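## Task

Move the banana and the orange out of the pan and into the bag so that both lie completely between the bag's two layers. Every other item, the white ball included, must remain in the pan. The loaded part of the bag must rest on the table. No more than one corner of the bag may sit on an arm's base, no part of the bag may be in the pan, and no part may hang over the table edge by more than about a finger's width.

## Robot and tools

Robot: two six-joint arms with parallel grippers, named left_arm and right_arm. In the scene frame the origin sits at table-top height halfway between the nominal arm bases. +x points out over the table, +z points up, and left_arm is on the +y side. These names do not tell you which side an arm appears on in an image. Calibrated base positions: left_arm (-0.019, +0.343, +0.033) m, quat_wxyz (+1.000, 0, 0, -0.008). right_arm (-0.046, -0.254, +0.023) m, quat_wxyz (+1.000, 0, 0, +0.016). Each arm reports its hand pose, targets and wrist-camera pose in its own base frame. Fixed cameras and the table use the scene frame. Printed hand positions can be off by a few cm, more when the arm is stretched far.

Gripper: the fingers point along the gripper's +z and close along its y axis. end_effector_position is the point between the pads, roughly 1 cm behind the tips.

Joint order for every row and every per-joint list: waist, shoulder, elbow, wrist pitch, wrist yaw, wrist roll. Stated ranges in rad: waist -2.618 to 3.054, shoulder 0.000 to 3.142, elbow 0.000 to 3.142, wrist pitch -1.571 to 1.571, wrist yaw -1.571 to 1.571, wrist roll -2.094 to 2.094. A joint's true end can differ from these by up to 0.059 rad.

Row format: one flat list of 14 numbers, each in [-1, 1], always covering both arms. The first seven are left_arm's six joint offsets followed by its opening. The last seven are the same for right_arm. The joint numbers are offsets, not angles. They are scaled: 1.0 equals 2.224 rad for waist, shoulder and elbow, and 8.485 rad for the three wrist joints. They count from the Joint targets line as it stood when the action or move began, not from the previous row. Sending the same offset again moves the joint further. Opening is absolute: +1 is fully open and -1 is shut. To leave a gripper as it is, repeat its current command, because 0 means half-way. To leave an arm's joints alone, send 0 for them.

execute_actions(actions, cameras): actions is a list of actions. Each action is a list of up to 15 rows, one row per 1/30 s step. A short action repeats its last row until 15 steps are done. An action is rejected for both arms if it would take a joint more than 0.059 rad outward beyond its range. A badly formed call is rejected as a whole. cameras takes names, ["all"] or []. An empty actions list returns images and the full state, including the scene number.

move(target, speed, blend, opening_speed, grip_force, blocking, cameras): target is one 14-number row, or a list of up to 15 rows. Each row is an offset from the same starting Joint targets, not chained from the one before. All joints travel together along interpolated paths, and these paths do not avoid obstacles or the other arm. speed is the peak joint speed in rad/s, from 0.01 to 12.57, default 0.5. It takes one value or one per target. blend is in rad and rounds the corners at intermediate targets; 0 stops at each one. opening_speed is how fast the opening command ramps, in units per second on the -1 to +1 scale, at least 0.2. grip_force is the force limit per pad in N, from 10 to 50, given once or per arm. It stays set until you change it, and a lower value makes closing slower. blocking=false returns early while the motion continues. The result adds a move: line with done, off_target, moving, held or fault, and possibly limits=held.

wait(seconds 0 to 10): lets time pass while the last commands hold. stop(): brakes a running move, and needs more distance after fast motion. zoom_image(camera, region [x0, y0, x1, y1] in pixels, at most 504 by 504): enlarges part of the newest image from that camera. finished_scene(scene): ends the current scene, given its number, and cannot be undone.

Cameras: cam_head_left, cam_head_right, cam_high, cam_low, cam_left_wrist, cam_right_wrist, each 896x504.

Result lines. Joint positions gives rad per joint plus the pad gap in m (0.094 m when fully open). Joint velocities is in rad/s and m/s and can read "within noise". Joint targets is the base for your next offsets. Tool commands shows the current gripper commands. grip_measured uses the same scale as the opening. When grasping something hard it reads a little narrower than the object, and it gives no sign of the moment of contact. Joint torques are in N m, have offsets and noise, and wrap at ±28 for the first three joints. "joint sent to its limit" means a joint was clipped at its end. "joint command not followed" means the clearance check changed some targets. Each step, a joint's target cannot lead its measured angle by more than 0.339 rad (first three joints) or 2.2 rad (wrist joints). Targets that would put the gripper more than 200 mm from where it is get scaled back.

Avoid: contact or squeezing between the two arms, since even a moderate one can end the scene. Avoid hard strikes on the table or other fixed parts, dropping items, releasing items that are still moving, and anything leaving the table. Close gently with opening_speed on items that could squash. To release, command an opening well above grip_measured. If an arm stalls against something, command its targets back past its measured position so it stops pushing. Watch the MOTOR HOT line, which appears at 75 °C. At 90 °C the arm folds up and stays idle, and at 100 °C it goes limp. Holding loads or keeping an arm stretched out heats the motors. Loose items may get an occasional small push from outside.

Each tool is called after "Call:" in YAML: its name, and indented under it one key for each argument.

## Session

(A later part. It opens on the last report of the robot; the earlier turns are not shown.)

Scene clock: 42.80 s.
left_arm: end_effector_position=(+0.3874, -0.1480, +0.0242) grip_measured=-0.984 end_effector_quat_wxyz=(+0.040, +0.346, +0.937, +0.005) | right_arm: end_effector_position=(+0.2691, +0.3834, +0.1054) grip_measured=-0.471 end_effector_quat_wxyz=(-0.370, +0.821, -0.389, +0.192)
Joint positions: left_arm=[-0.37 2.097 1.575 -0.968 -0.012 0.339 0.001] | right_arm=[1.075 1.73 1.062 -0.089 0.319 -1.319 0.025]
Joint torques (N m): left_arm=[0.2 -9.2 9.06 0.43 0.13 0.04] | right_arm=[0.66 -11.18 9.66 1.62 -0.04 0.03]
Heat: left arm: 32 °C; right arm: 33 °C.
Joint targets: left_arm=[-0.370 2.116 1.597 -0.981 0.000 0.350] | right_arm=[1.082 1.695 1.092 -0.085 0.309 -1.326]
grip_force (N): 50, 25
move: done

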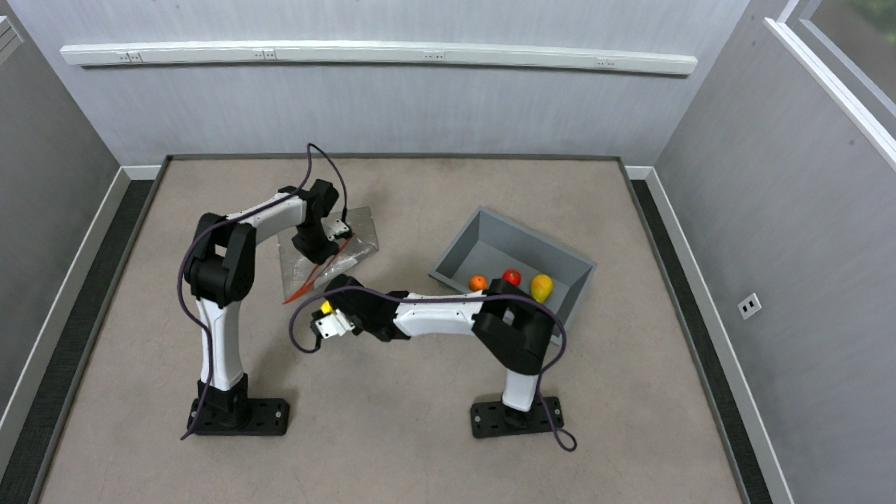

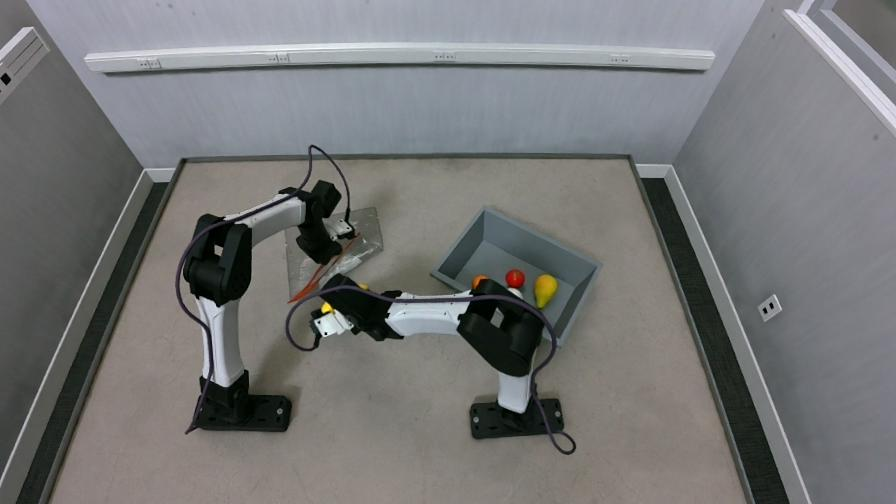

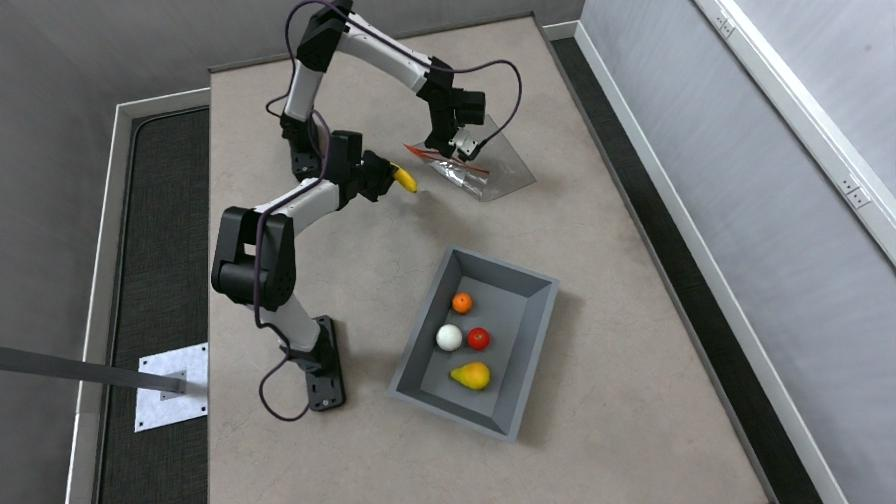

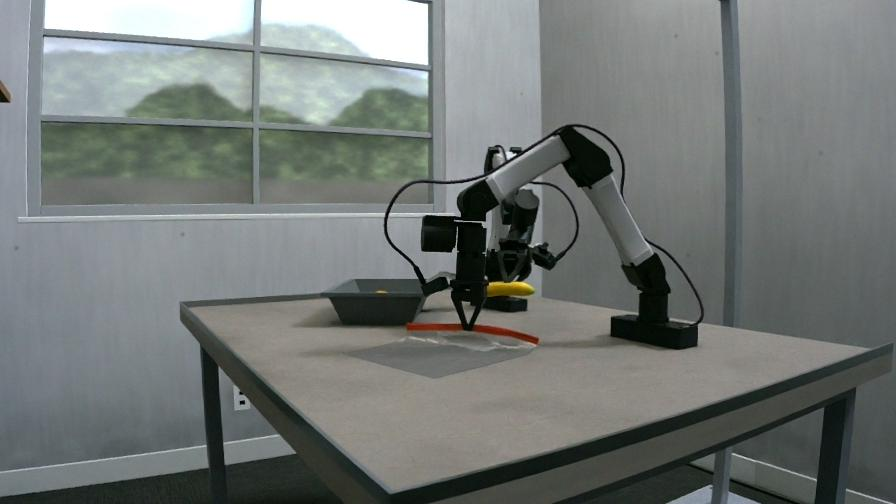

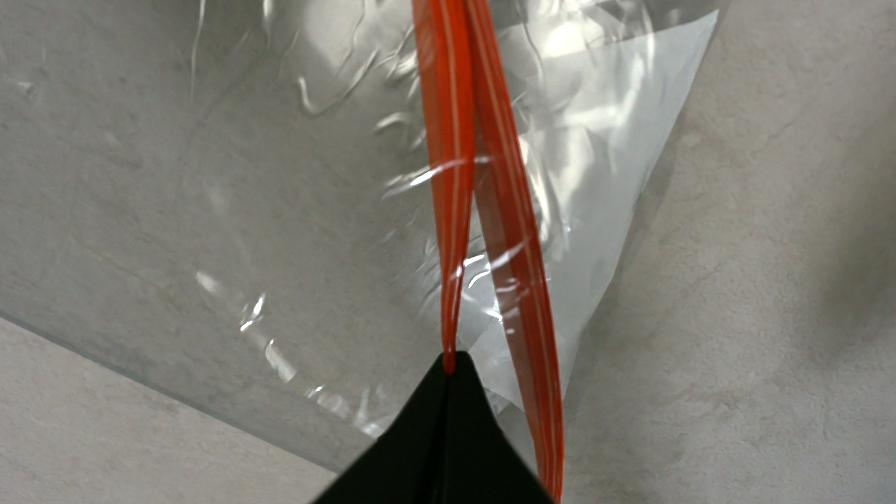

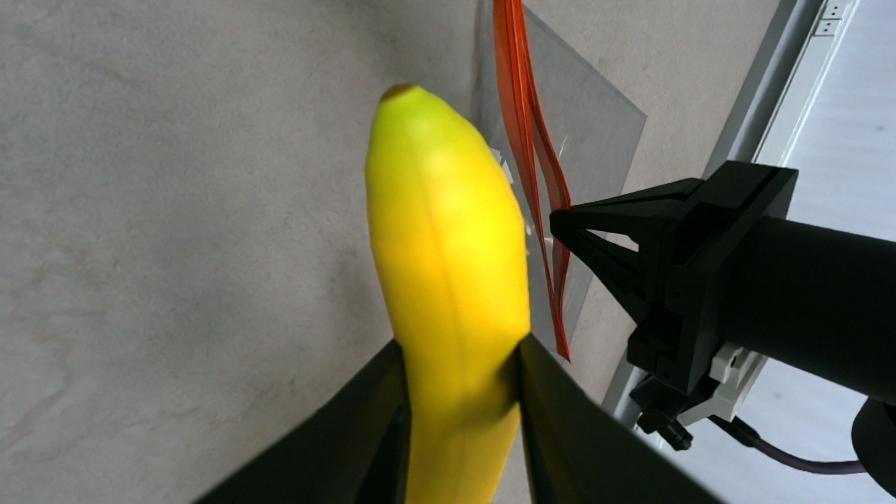

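Call:
move:
  target:
    - [-0.0742,-0.035,-0.126,0.0239,0,0.0081,-1, 0,0,0,0,0,0,-0.48]
    - [-0.0099,-0.0208,-0.0234,0.0007,0,0.025,-1, 0,0,0,0,0,0,-0.48]
  speed: [0.3,0.3]
  cameras: ["all"]

Call:
zoom_image:
  camera: "cam_head_left"
  region: [240, 180, 440, 340]

Call:
zoom_image:
  camera: "cam_low"
  region: [330, 180, 630, 390]

Scene clock: 46.70 s.
left_arm: end_effector_position=(+0.3748, -0.1531, +0.0289) grip_measured=-0.984 end_effector_quat_wxyz=(+0.040, +0.454, +0.890, +0.010) | right_arm: end_effector_position=(+0.2691, +0.3834, +0.1054) grip_measured=-0.471 end_effector_quat_wxyz=(-0.370, +0.821, -0.389, +0.192)
Joint positions: left_arm=[-0.394 2.054 1.527 -0.962 -0.014 0.551 0.001] | right_arm=[1.075 1.73 1.062 -0.089 0.319 -1.319 0.025]
Joint torques (N m): left_arm=[0.38 -9.01 8.65 0.45 0.17 0.04] | right_arm=[0.66 -11.15 9.65 1.61 -0.04 0.03]
Heat: left arm: 32 °C; right arm: 34 °C.
Joint targets: left_arm=[-0.392 2.070 1.545 -0.975 0.000 0.562] | right_arm=[1.082 1.695 1.092 -0.085 0.309 -1.326]
grip_force (N): 50, 25
move: done

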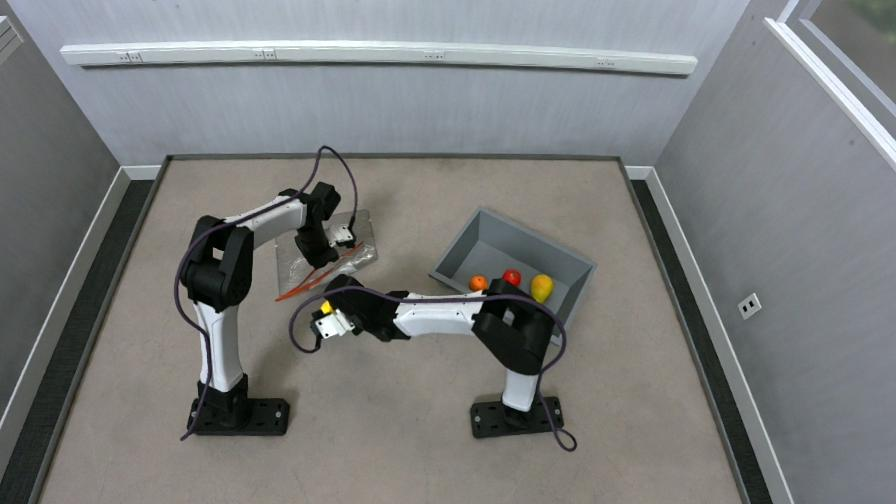

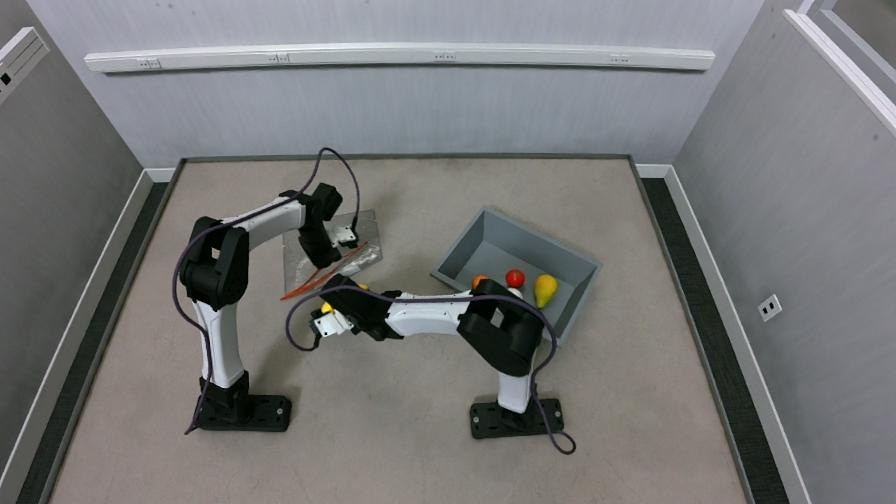

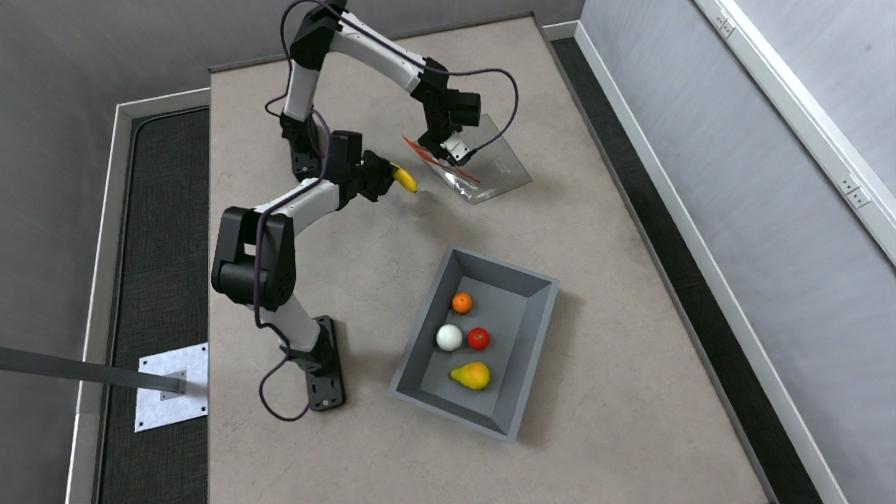

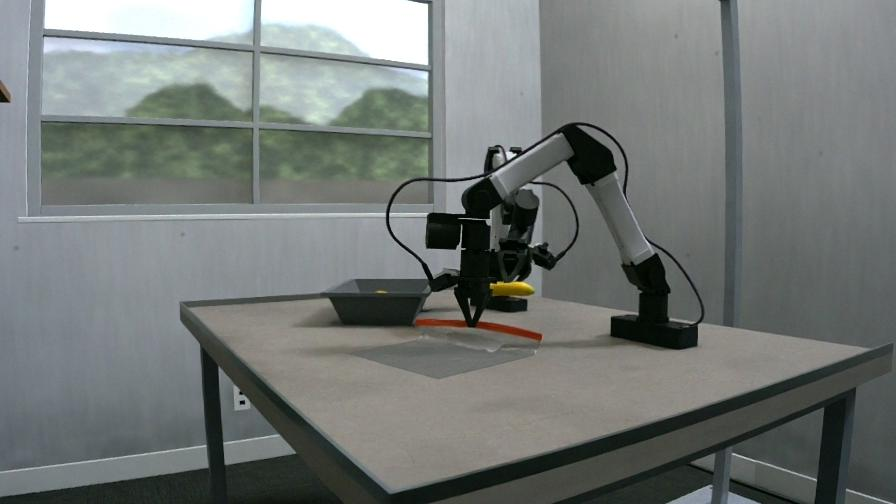

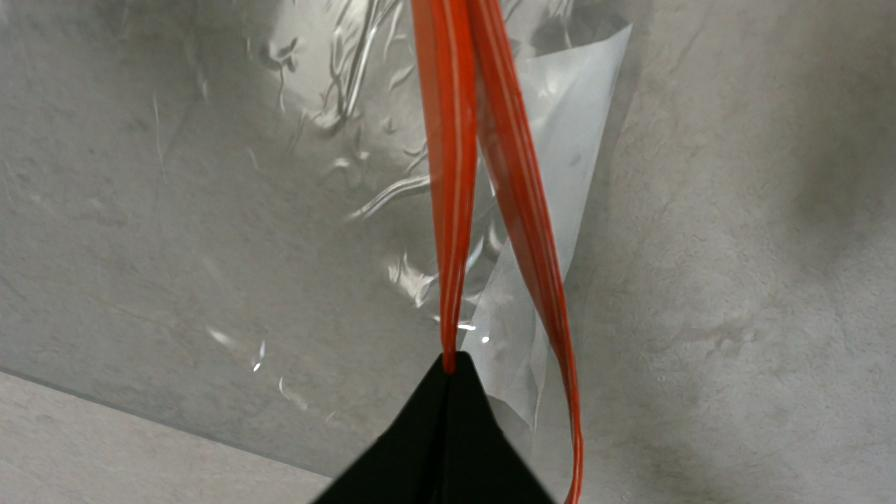

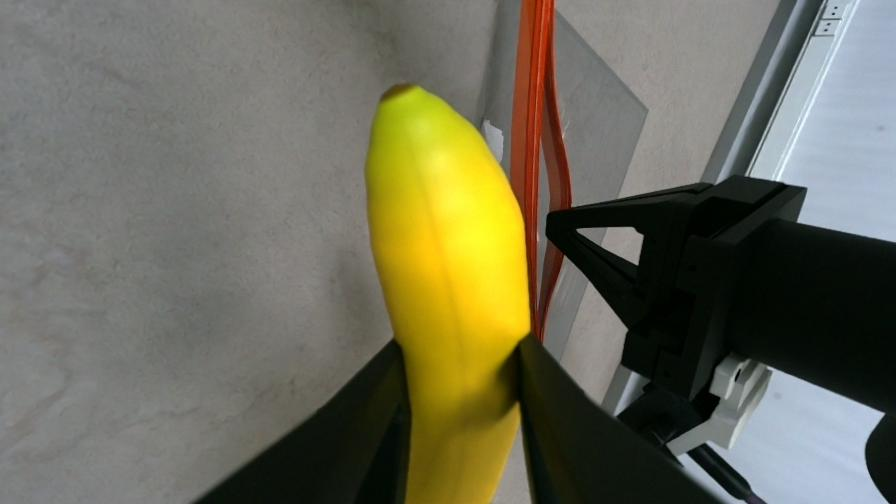

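Scaled by 2.520 from the camera's 896x504 image, which has a finer 1280x720 frame.

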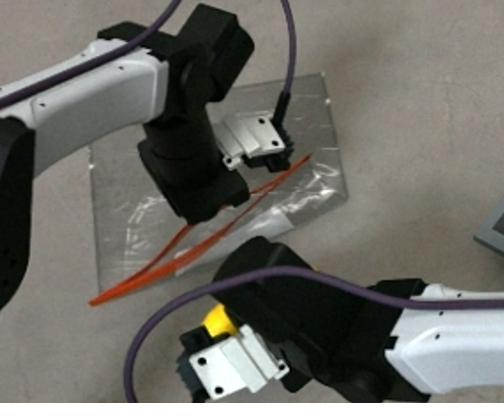

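Scaled by 1.680 from the camera's 896x504 image, which has a finer 1280x720 frame.

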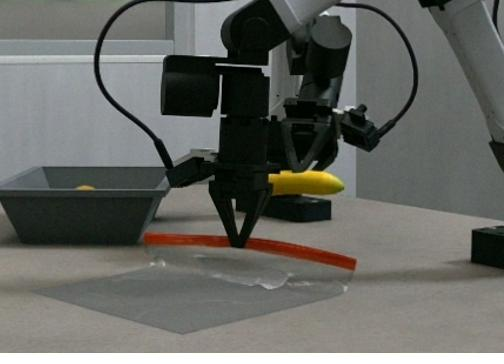

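Call:
move:
  target: [-0.1106,-0.017,-0.1055,0.0149,0,-0.0042,-1, 0.0935,0.0672,0.1146,-0.0358,0.0429,0.0481,-0.48]
  speed: 0.4
  cameras: ["all"]

Call:
zoom_image:
  camera: "cam_head_left"
  region: [240, 180, 440, 340]

Scene clock: 49.73 s.
left_arm: end_effector_position=(+0.2923, -0.2103, -0.0177) grip_measured=-0.984 end_effector_quat_wxyz=(-0.010, +0.552, +0.834, +0.008) | right_arm: end_effector_position=(+0.2316, +0.4131, +0.1341) grip_measured=-0.471 end_effector_quat_wxyz=(-0.359, +0.752, -0.495, +0.246)
Joint positions: left_arm=[-0.631 2.05 1.326 -0.867 -0.015 0.538 0.001] | right_arm=[1.287 1.831 1.317 -0.391 0.661 -0.927 0.025]
Joint torques (N m): left_arm=[-0.31 -11.12 4.64 0.53 0.18 -0.14] | right_arm=[0.44 -7.94 9.74 1.37 0.3 0.23]
Heat: left arm: 32 °C; right arm: 34 °C.
Joint targets: left_arm=[-0.638 2.032 1.310 -0.848 0.000 0.527] | right_arm=[1.290 1.844 1.347 -0.389 0.673 -0.917]
grip_force (N): 50, 25
move: done

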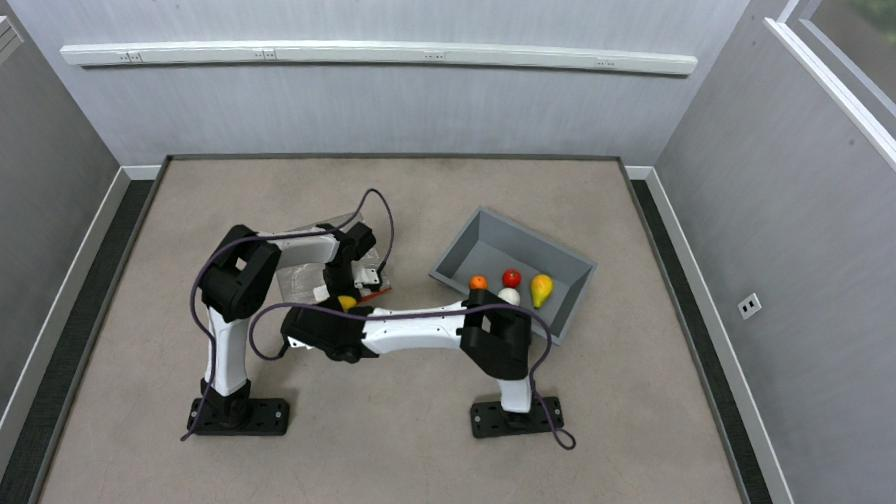

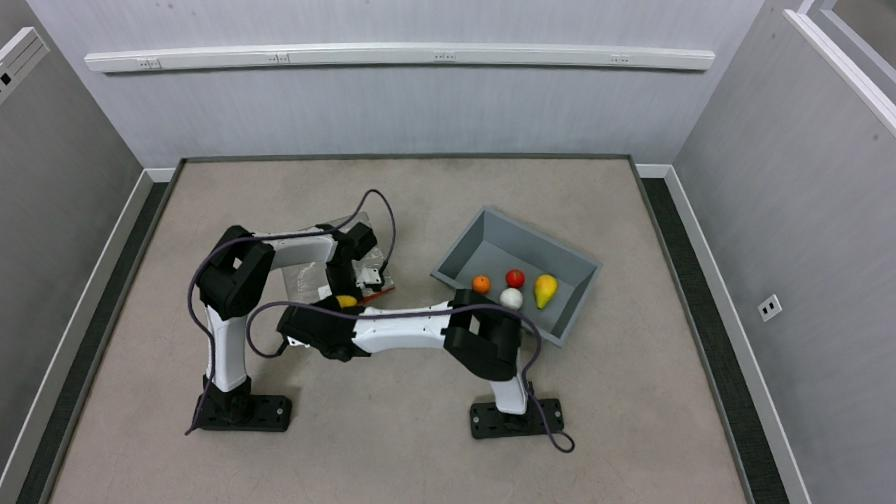

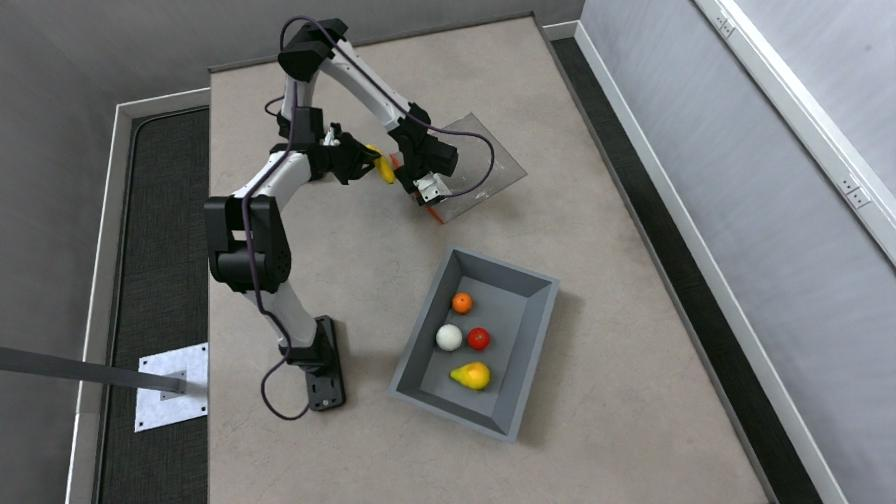

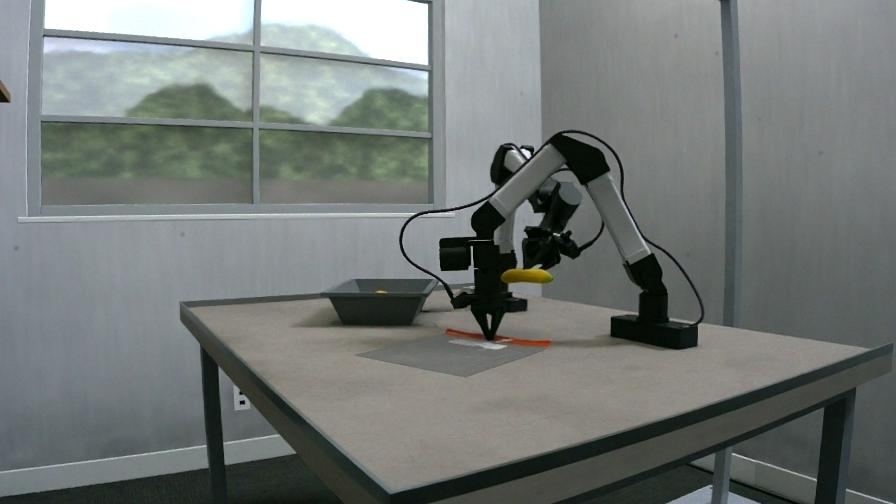

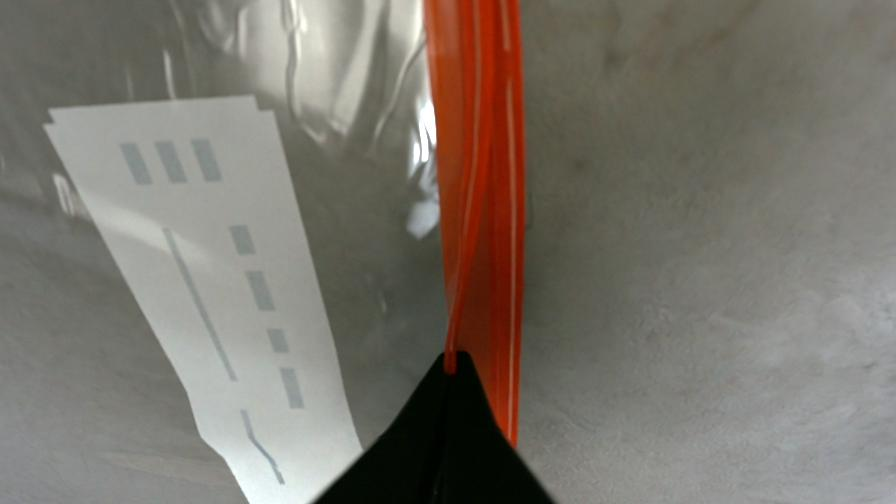

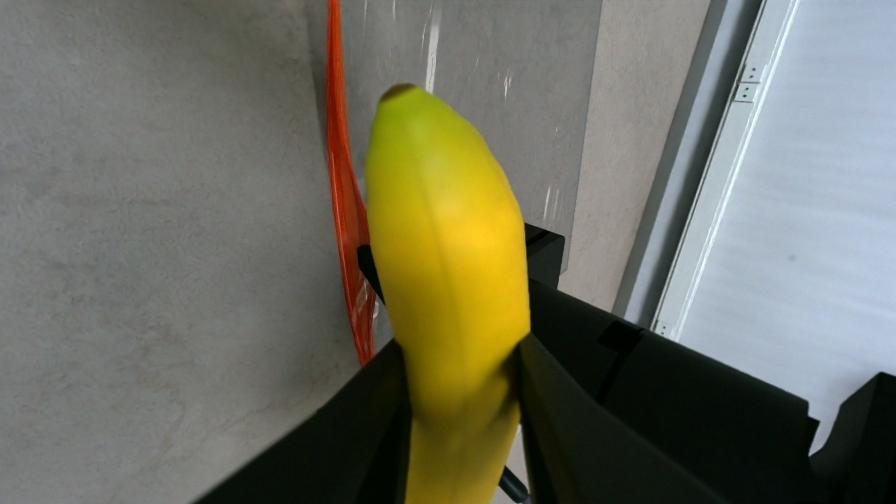

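Scaled by 2.520 from the camera's 896x504 image, which has a finer 1280x720 frame.

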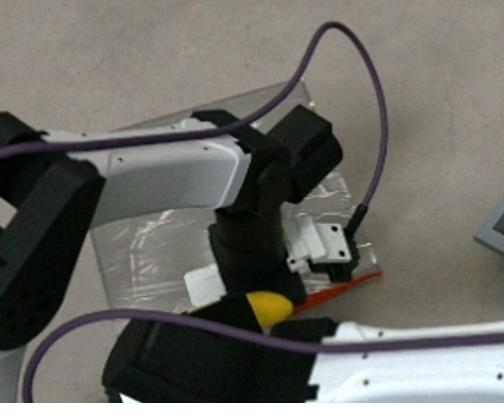

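Call:
move:
  target: [0.0567,0.001,0.0797,-0.0124,0,0.0145,-1, 0,0,0,0,0,0,-0.48]
  speed: 0.3
  cameras: ["all"]

Call:
zoom_image:
  camera: "cam_head_left"
  region: [240, 180, 440, 340]

Call:
zoom_image:
  camera: "cam_low"
  region: [330, 180, 630, 390]

Call:
zoom_image:
  camera: "cam_high"
  region: [340, 90, 560, 260]

Scene clock: 51.57 s.
left_arm: end_effector_position=(+0.3426, -0.1905, +0.0160) grip_measured=-0.984 end_effector_quat_wxyz=(+0.024, +0.544, +0.839, +0.008) | right_arm: end_effector_position=(+0.2317, +0.4130, +0.1341) grip_measured=-0.471 end_effector_quat_wxyz=(-0.359, +0.752, -0.495, +0.246)
Joint positions: left_arm=[-0.513 2.05 1.471 -0.941 -0.013 0.638 0.001] | right_arm=[1.287 1.831 1.317 -0.391 0.661 -0.926 0.025]
Joint torques (N m): left_arm=[0.34 -11.37 8.35 0.34 0.16 0.05] | right_arm=[0.29 -7.92 9.74 1.37 0.32 0.2]
Heat: left arm: 33 °C; right arm: 34 °C.
Joint targets: left_arm=[-0.512 2.035 1.488 -0.954 0.000 0.650] | right_arm=[1.290 1.844 1.347 -0.388 0.674 -0.917]
grip_force (N): 50, 25
move: done

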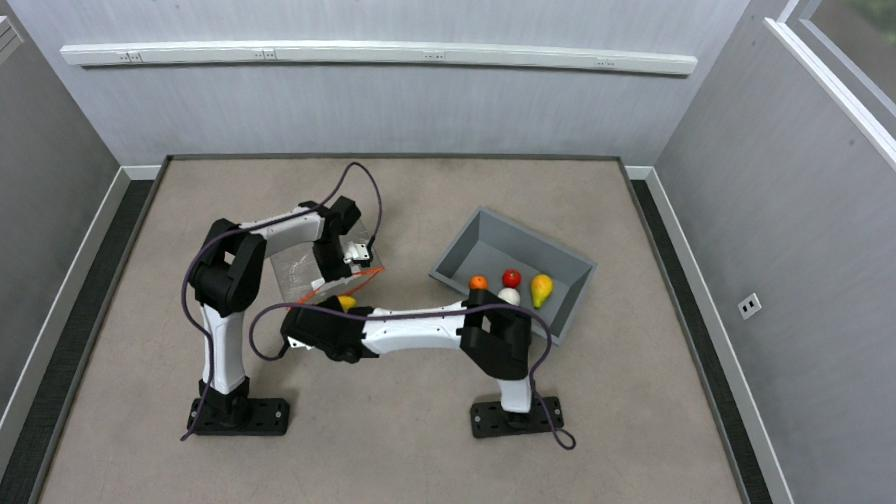

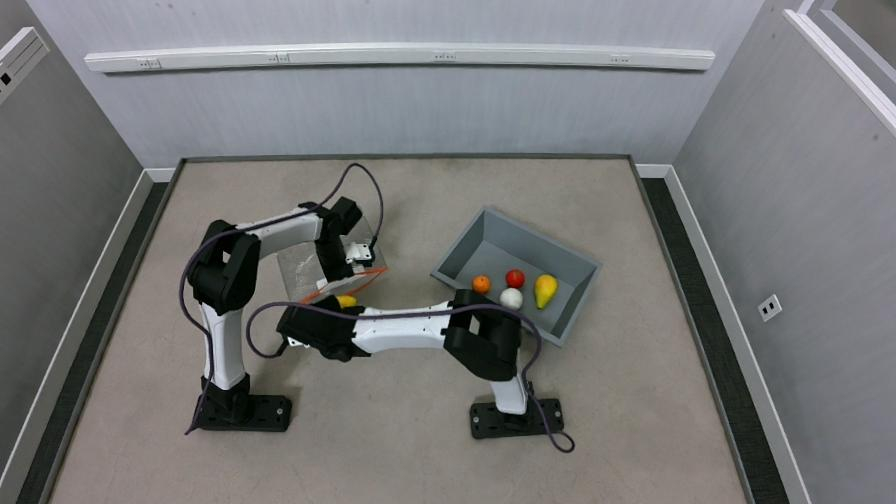

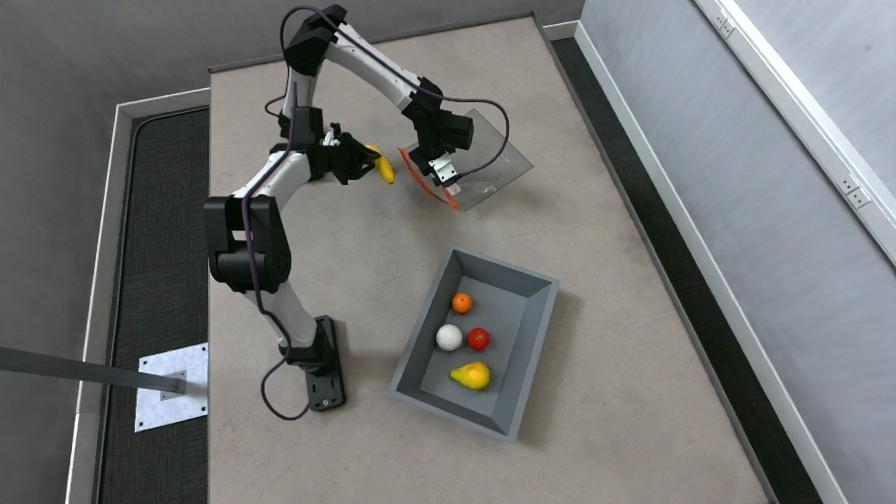

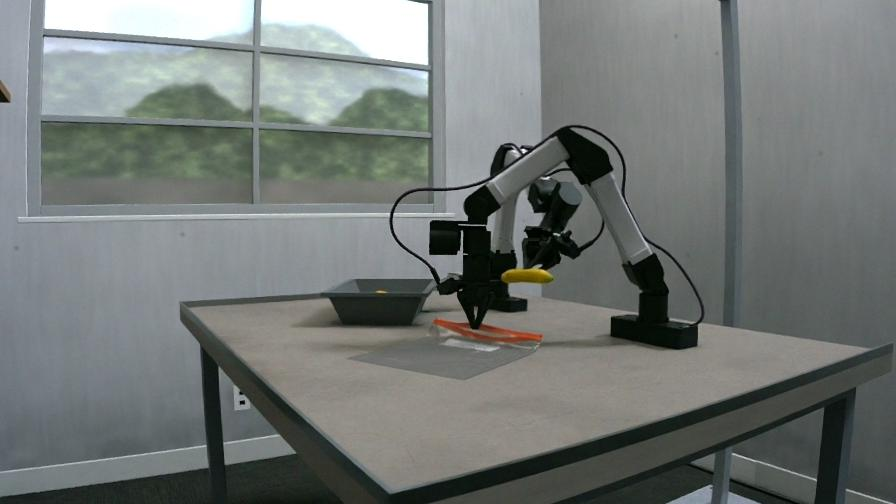

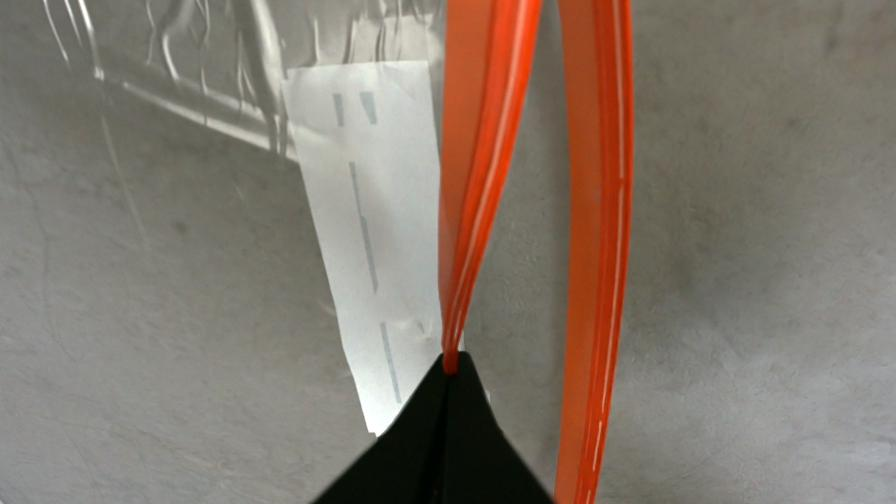

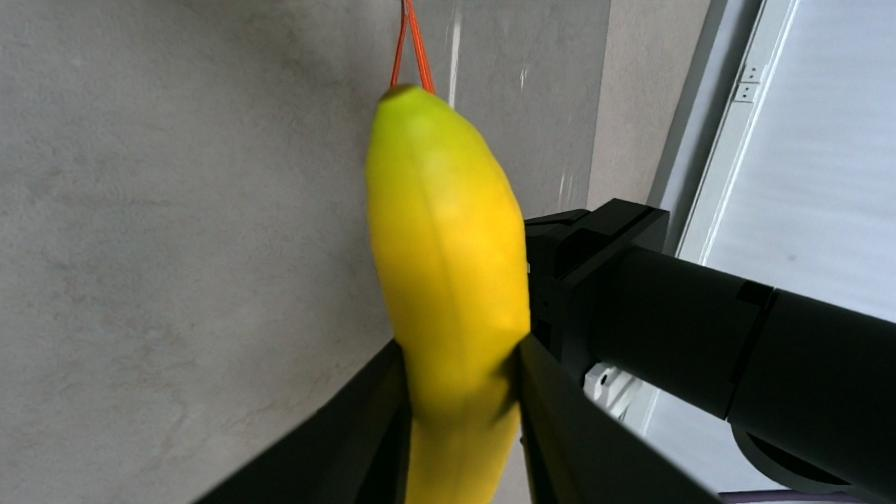

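Scaled by 2.520 from the camera's 896x504 image, which has a finer 1280x720 frame.

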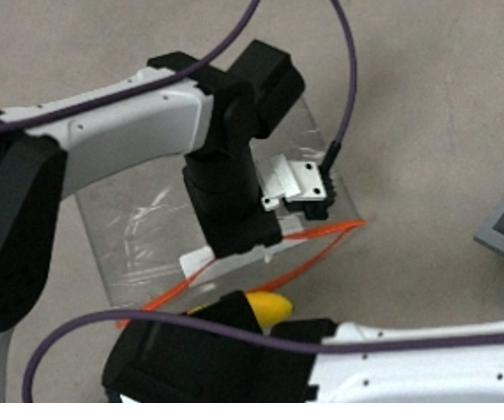

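Scaled by 1.680 from the camera's 896x504 image, which has a finer 1280x720 frame.

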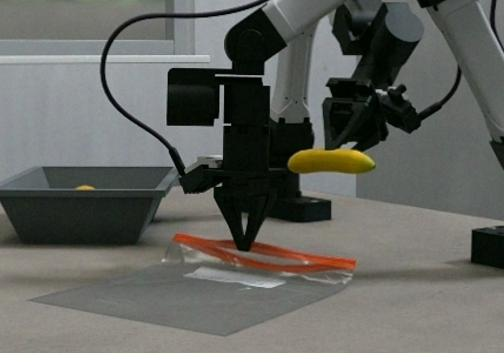

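Scaled by 2.291 from the camera's 896x504 image, which has a finer 1280x720 frame.

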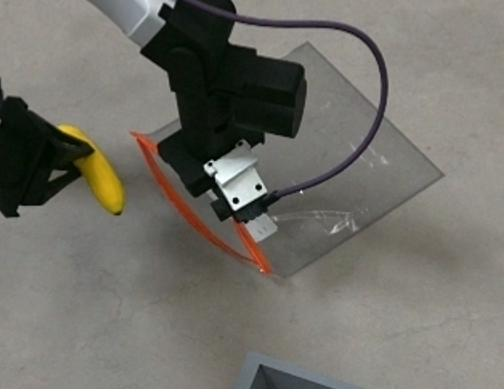

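Call:
move:
  target: [0,0.1351,0.2402,-0.0628,0,0,-1, -0.0049,0.0517,-0.1454,0.0805,0.0095,-0.0214,-0.48]
  speed: 0.5
  cameras: ["all"]

Call:
zoom_image:
  camera: "cam_head_left"
  region: [240, 180, 440, 340]

Call:
zoom_image:
  camera: "cam_low"
  region: [330, 180, 630, 390]

Call:
zoom_image:
  camera: "cam_high"
  region: [340, 90, 560, 260]

Scene clock: 56.23 s.
left_arm: end_effector_position=(+0.3469, -0.1929, +0.0476) grip_measured=-0.984 end_effector_quat_wxyz=(-0.108, +0.542, +0.833, +0.000) | right_arm: end_effector_position=(+0.2454, +0.4219, +0.0764) grip_measured=-0.471 end_effector_quat_wxyz=(-0.443, +0.716, -0.460, +0.283)
Joint positions: left_arm=[-0.513 2.313 2.001 -1.475 -0.013 0.64 0.001] | right_arm=[1.287 1.95 1.025 0.272 0.742 -1.093 0.025]
Joint torques (N m): left_arm=[0.32 -10.22 8.53 -0.28 0.17 0.07] | right_arm=[-0.76 -8.39 5.98 1.79 0.31 0.07]
Heat: left arm: 34 °C; right arm: 35 °C.
Joint targets: left_arm=[-0.512 2.335 2.022 -1.487 0.000 0.650] | right_arm=[1.279 1.959 1.023 0.295 0.754 -1.099]
grip_force (N): 50, 25
move: done

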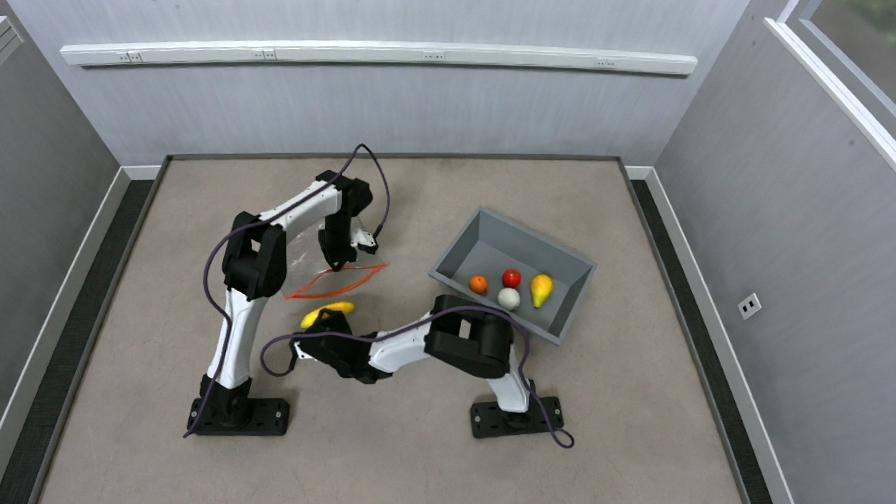

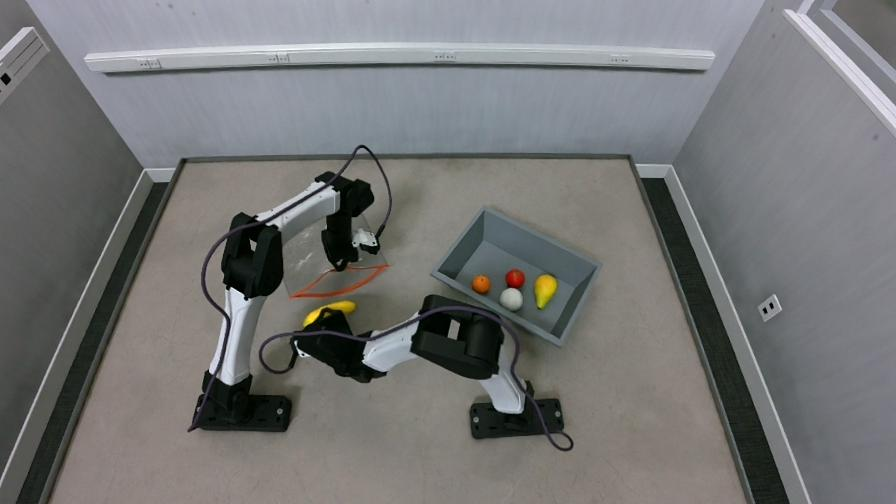

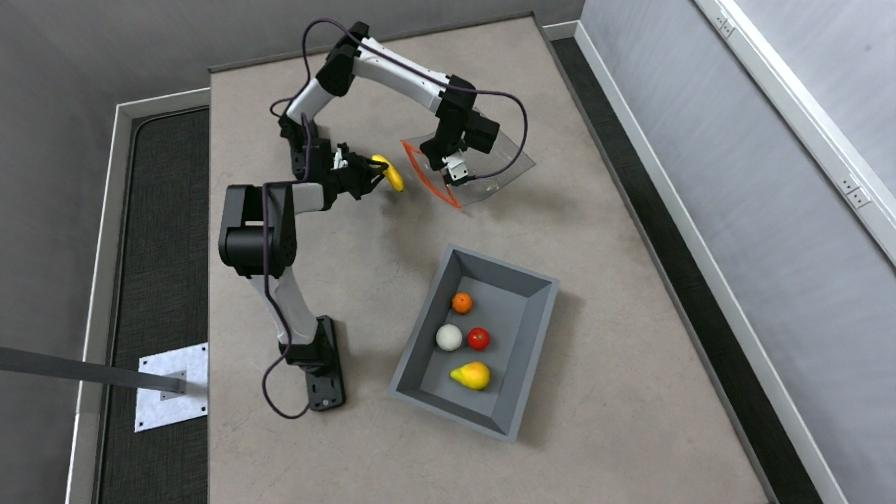

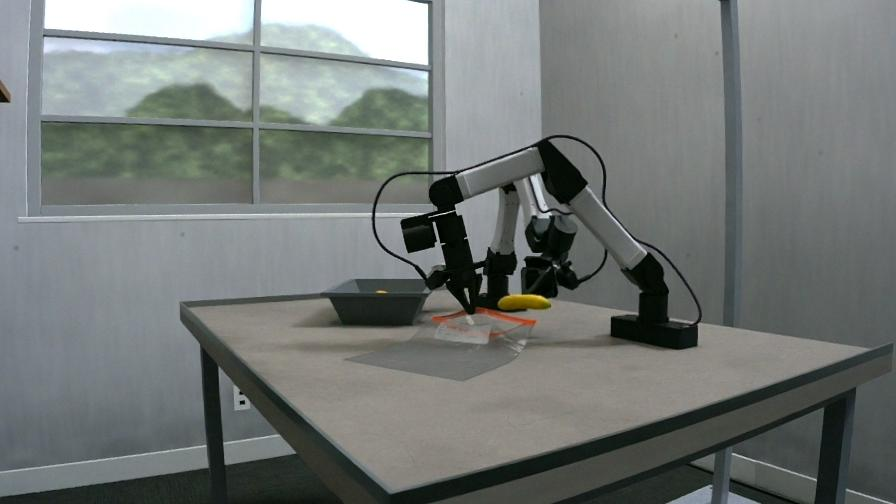

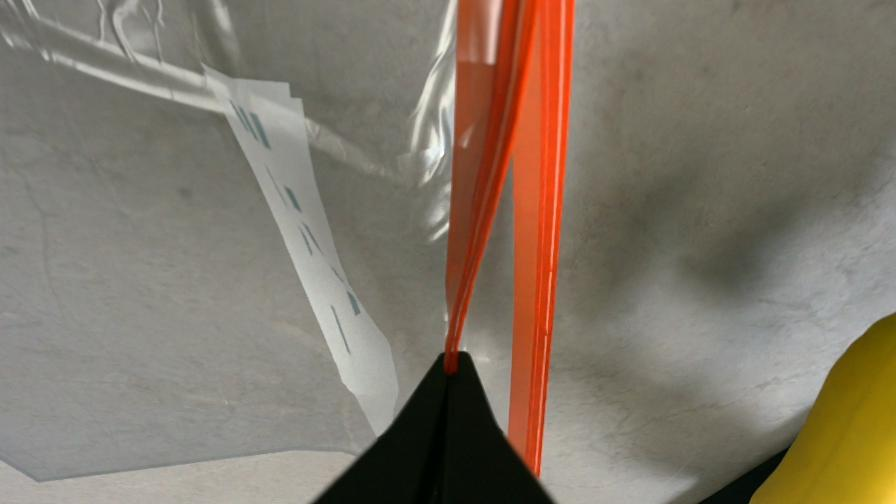

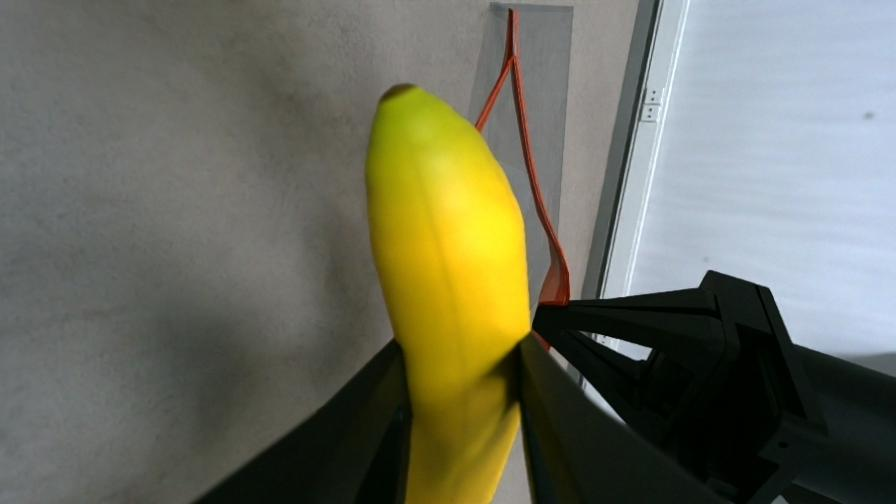

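Scaled by 2.520 from the camera's 896x504 image, which has a finer 1280x720 frame.

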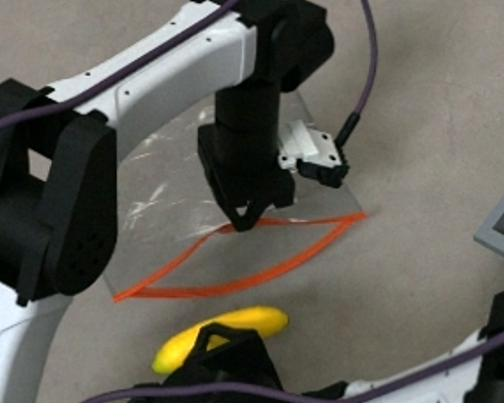

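Scaled by 1.680 from the camera's 896x504 image, which has a finer 1280x720 frame.

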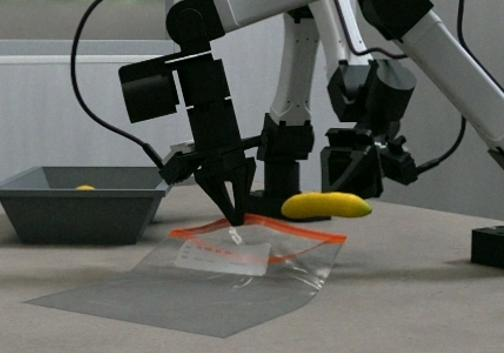

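Scaled by 2.291 from the camera's 896x504 image, which has a finer 1280x720 frame.

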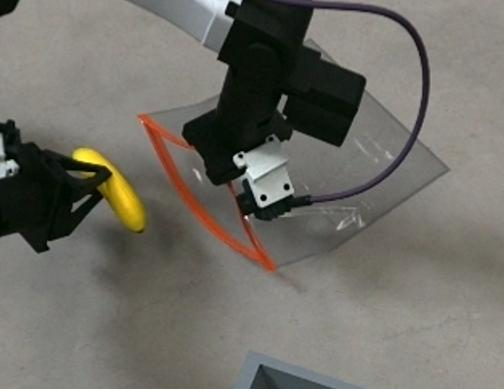

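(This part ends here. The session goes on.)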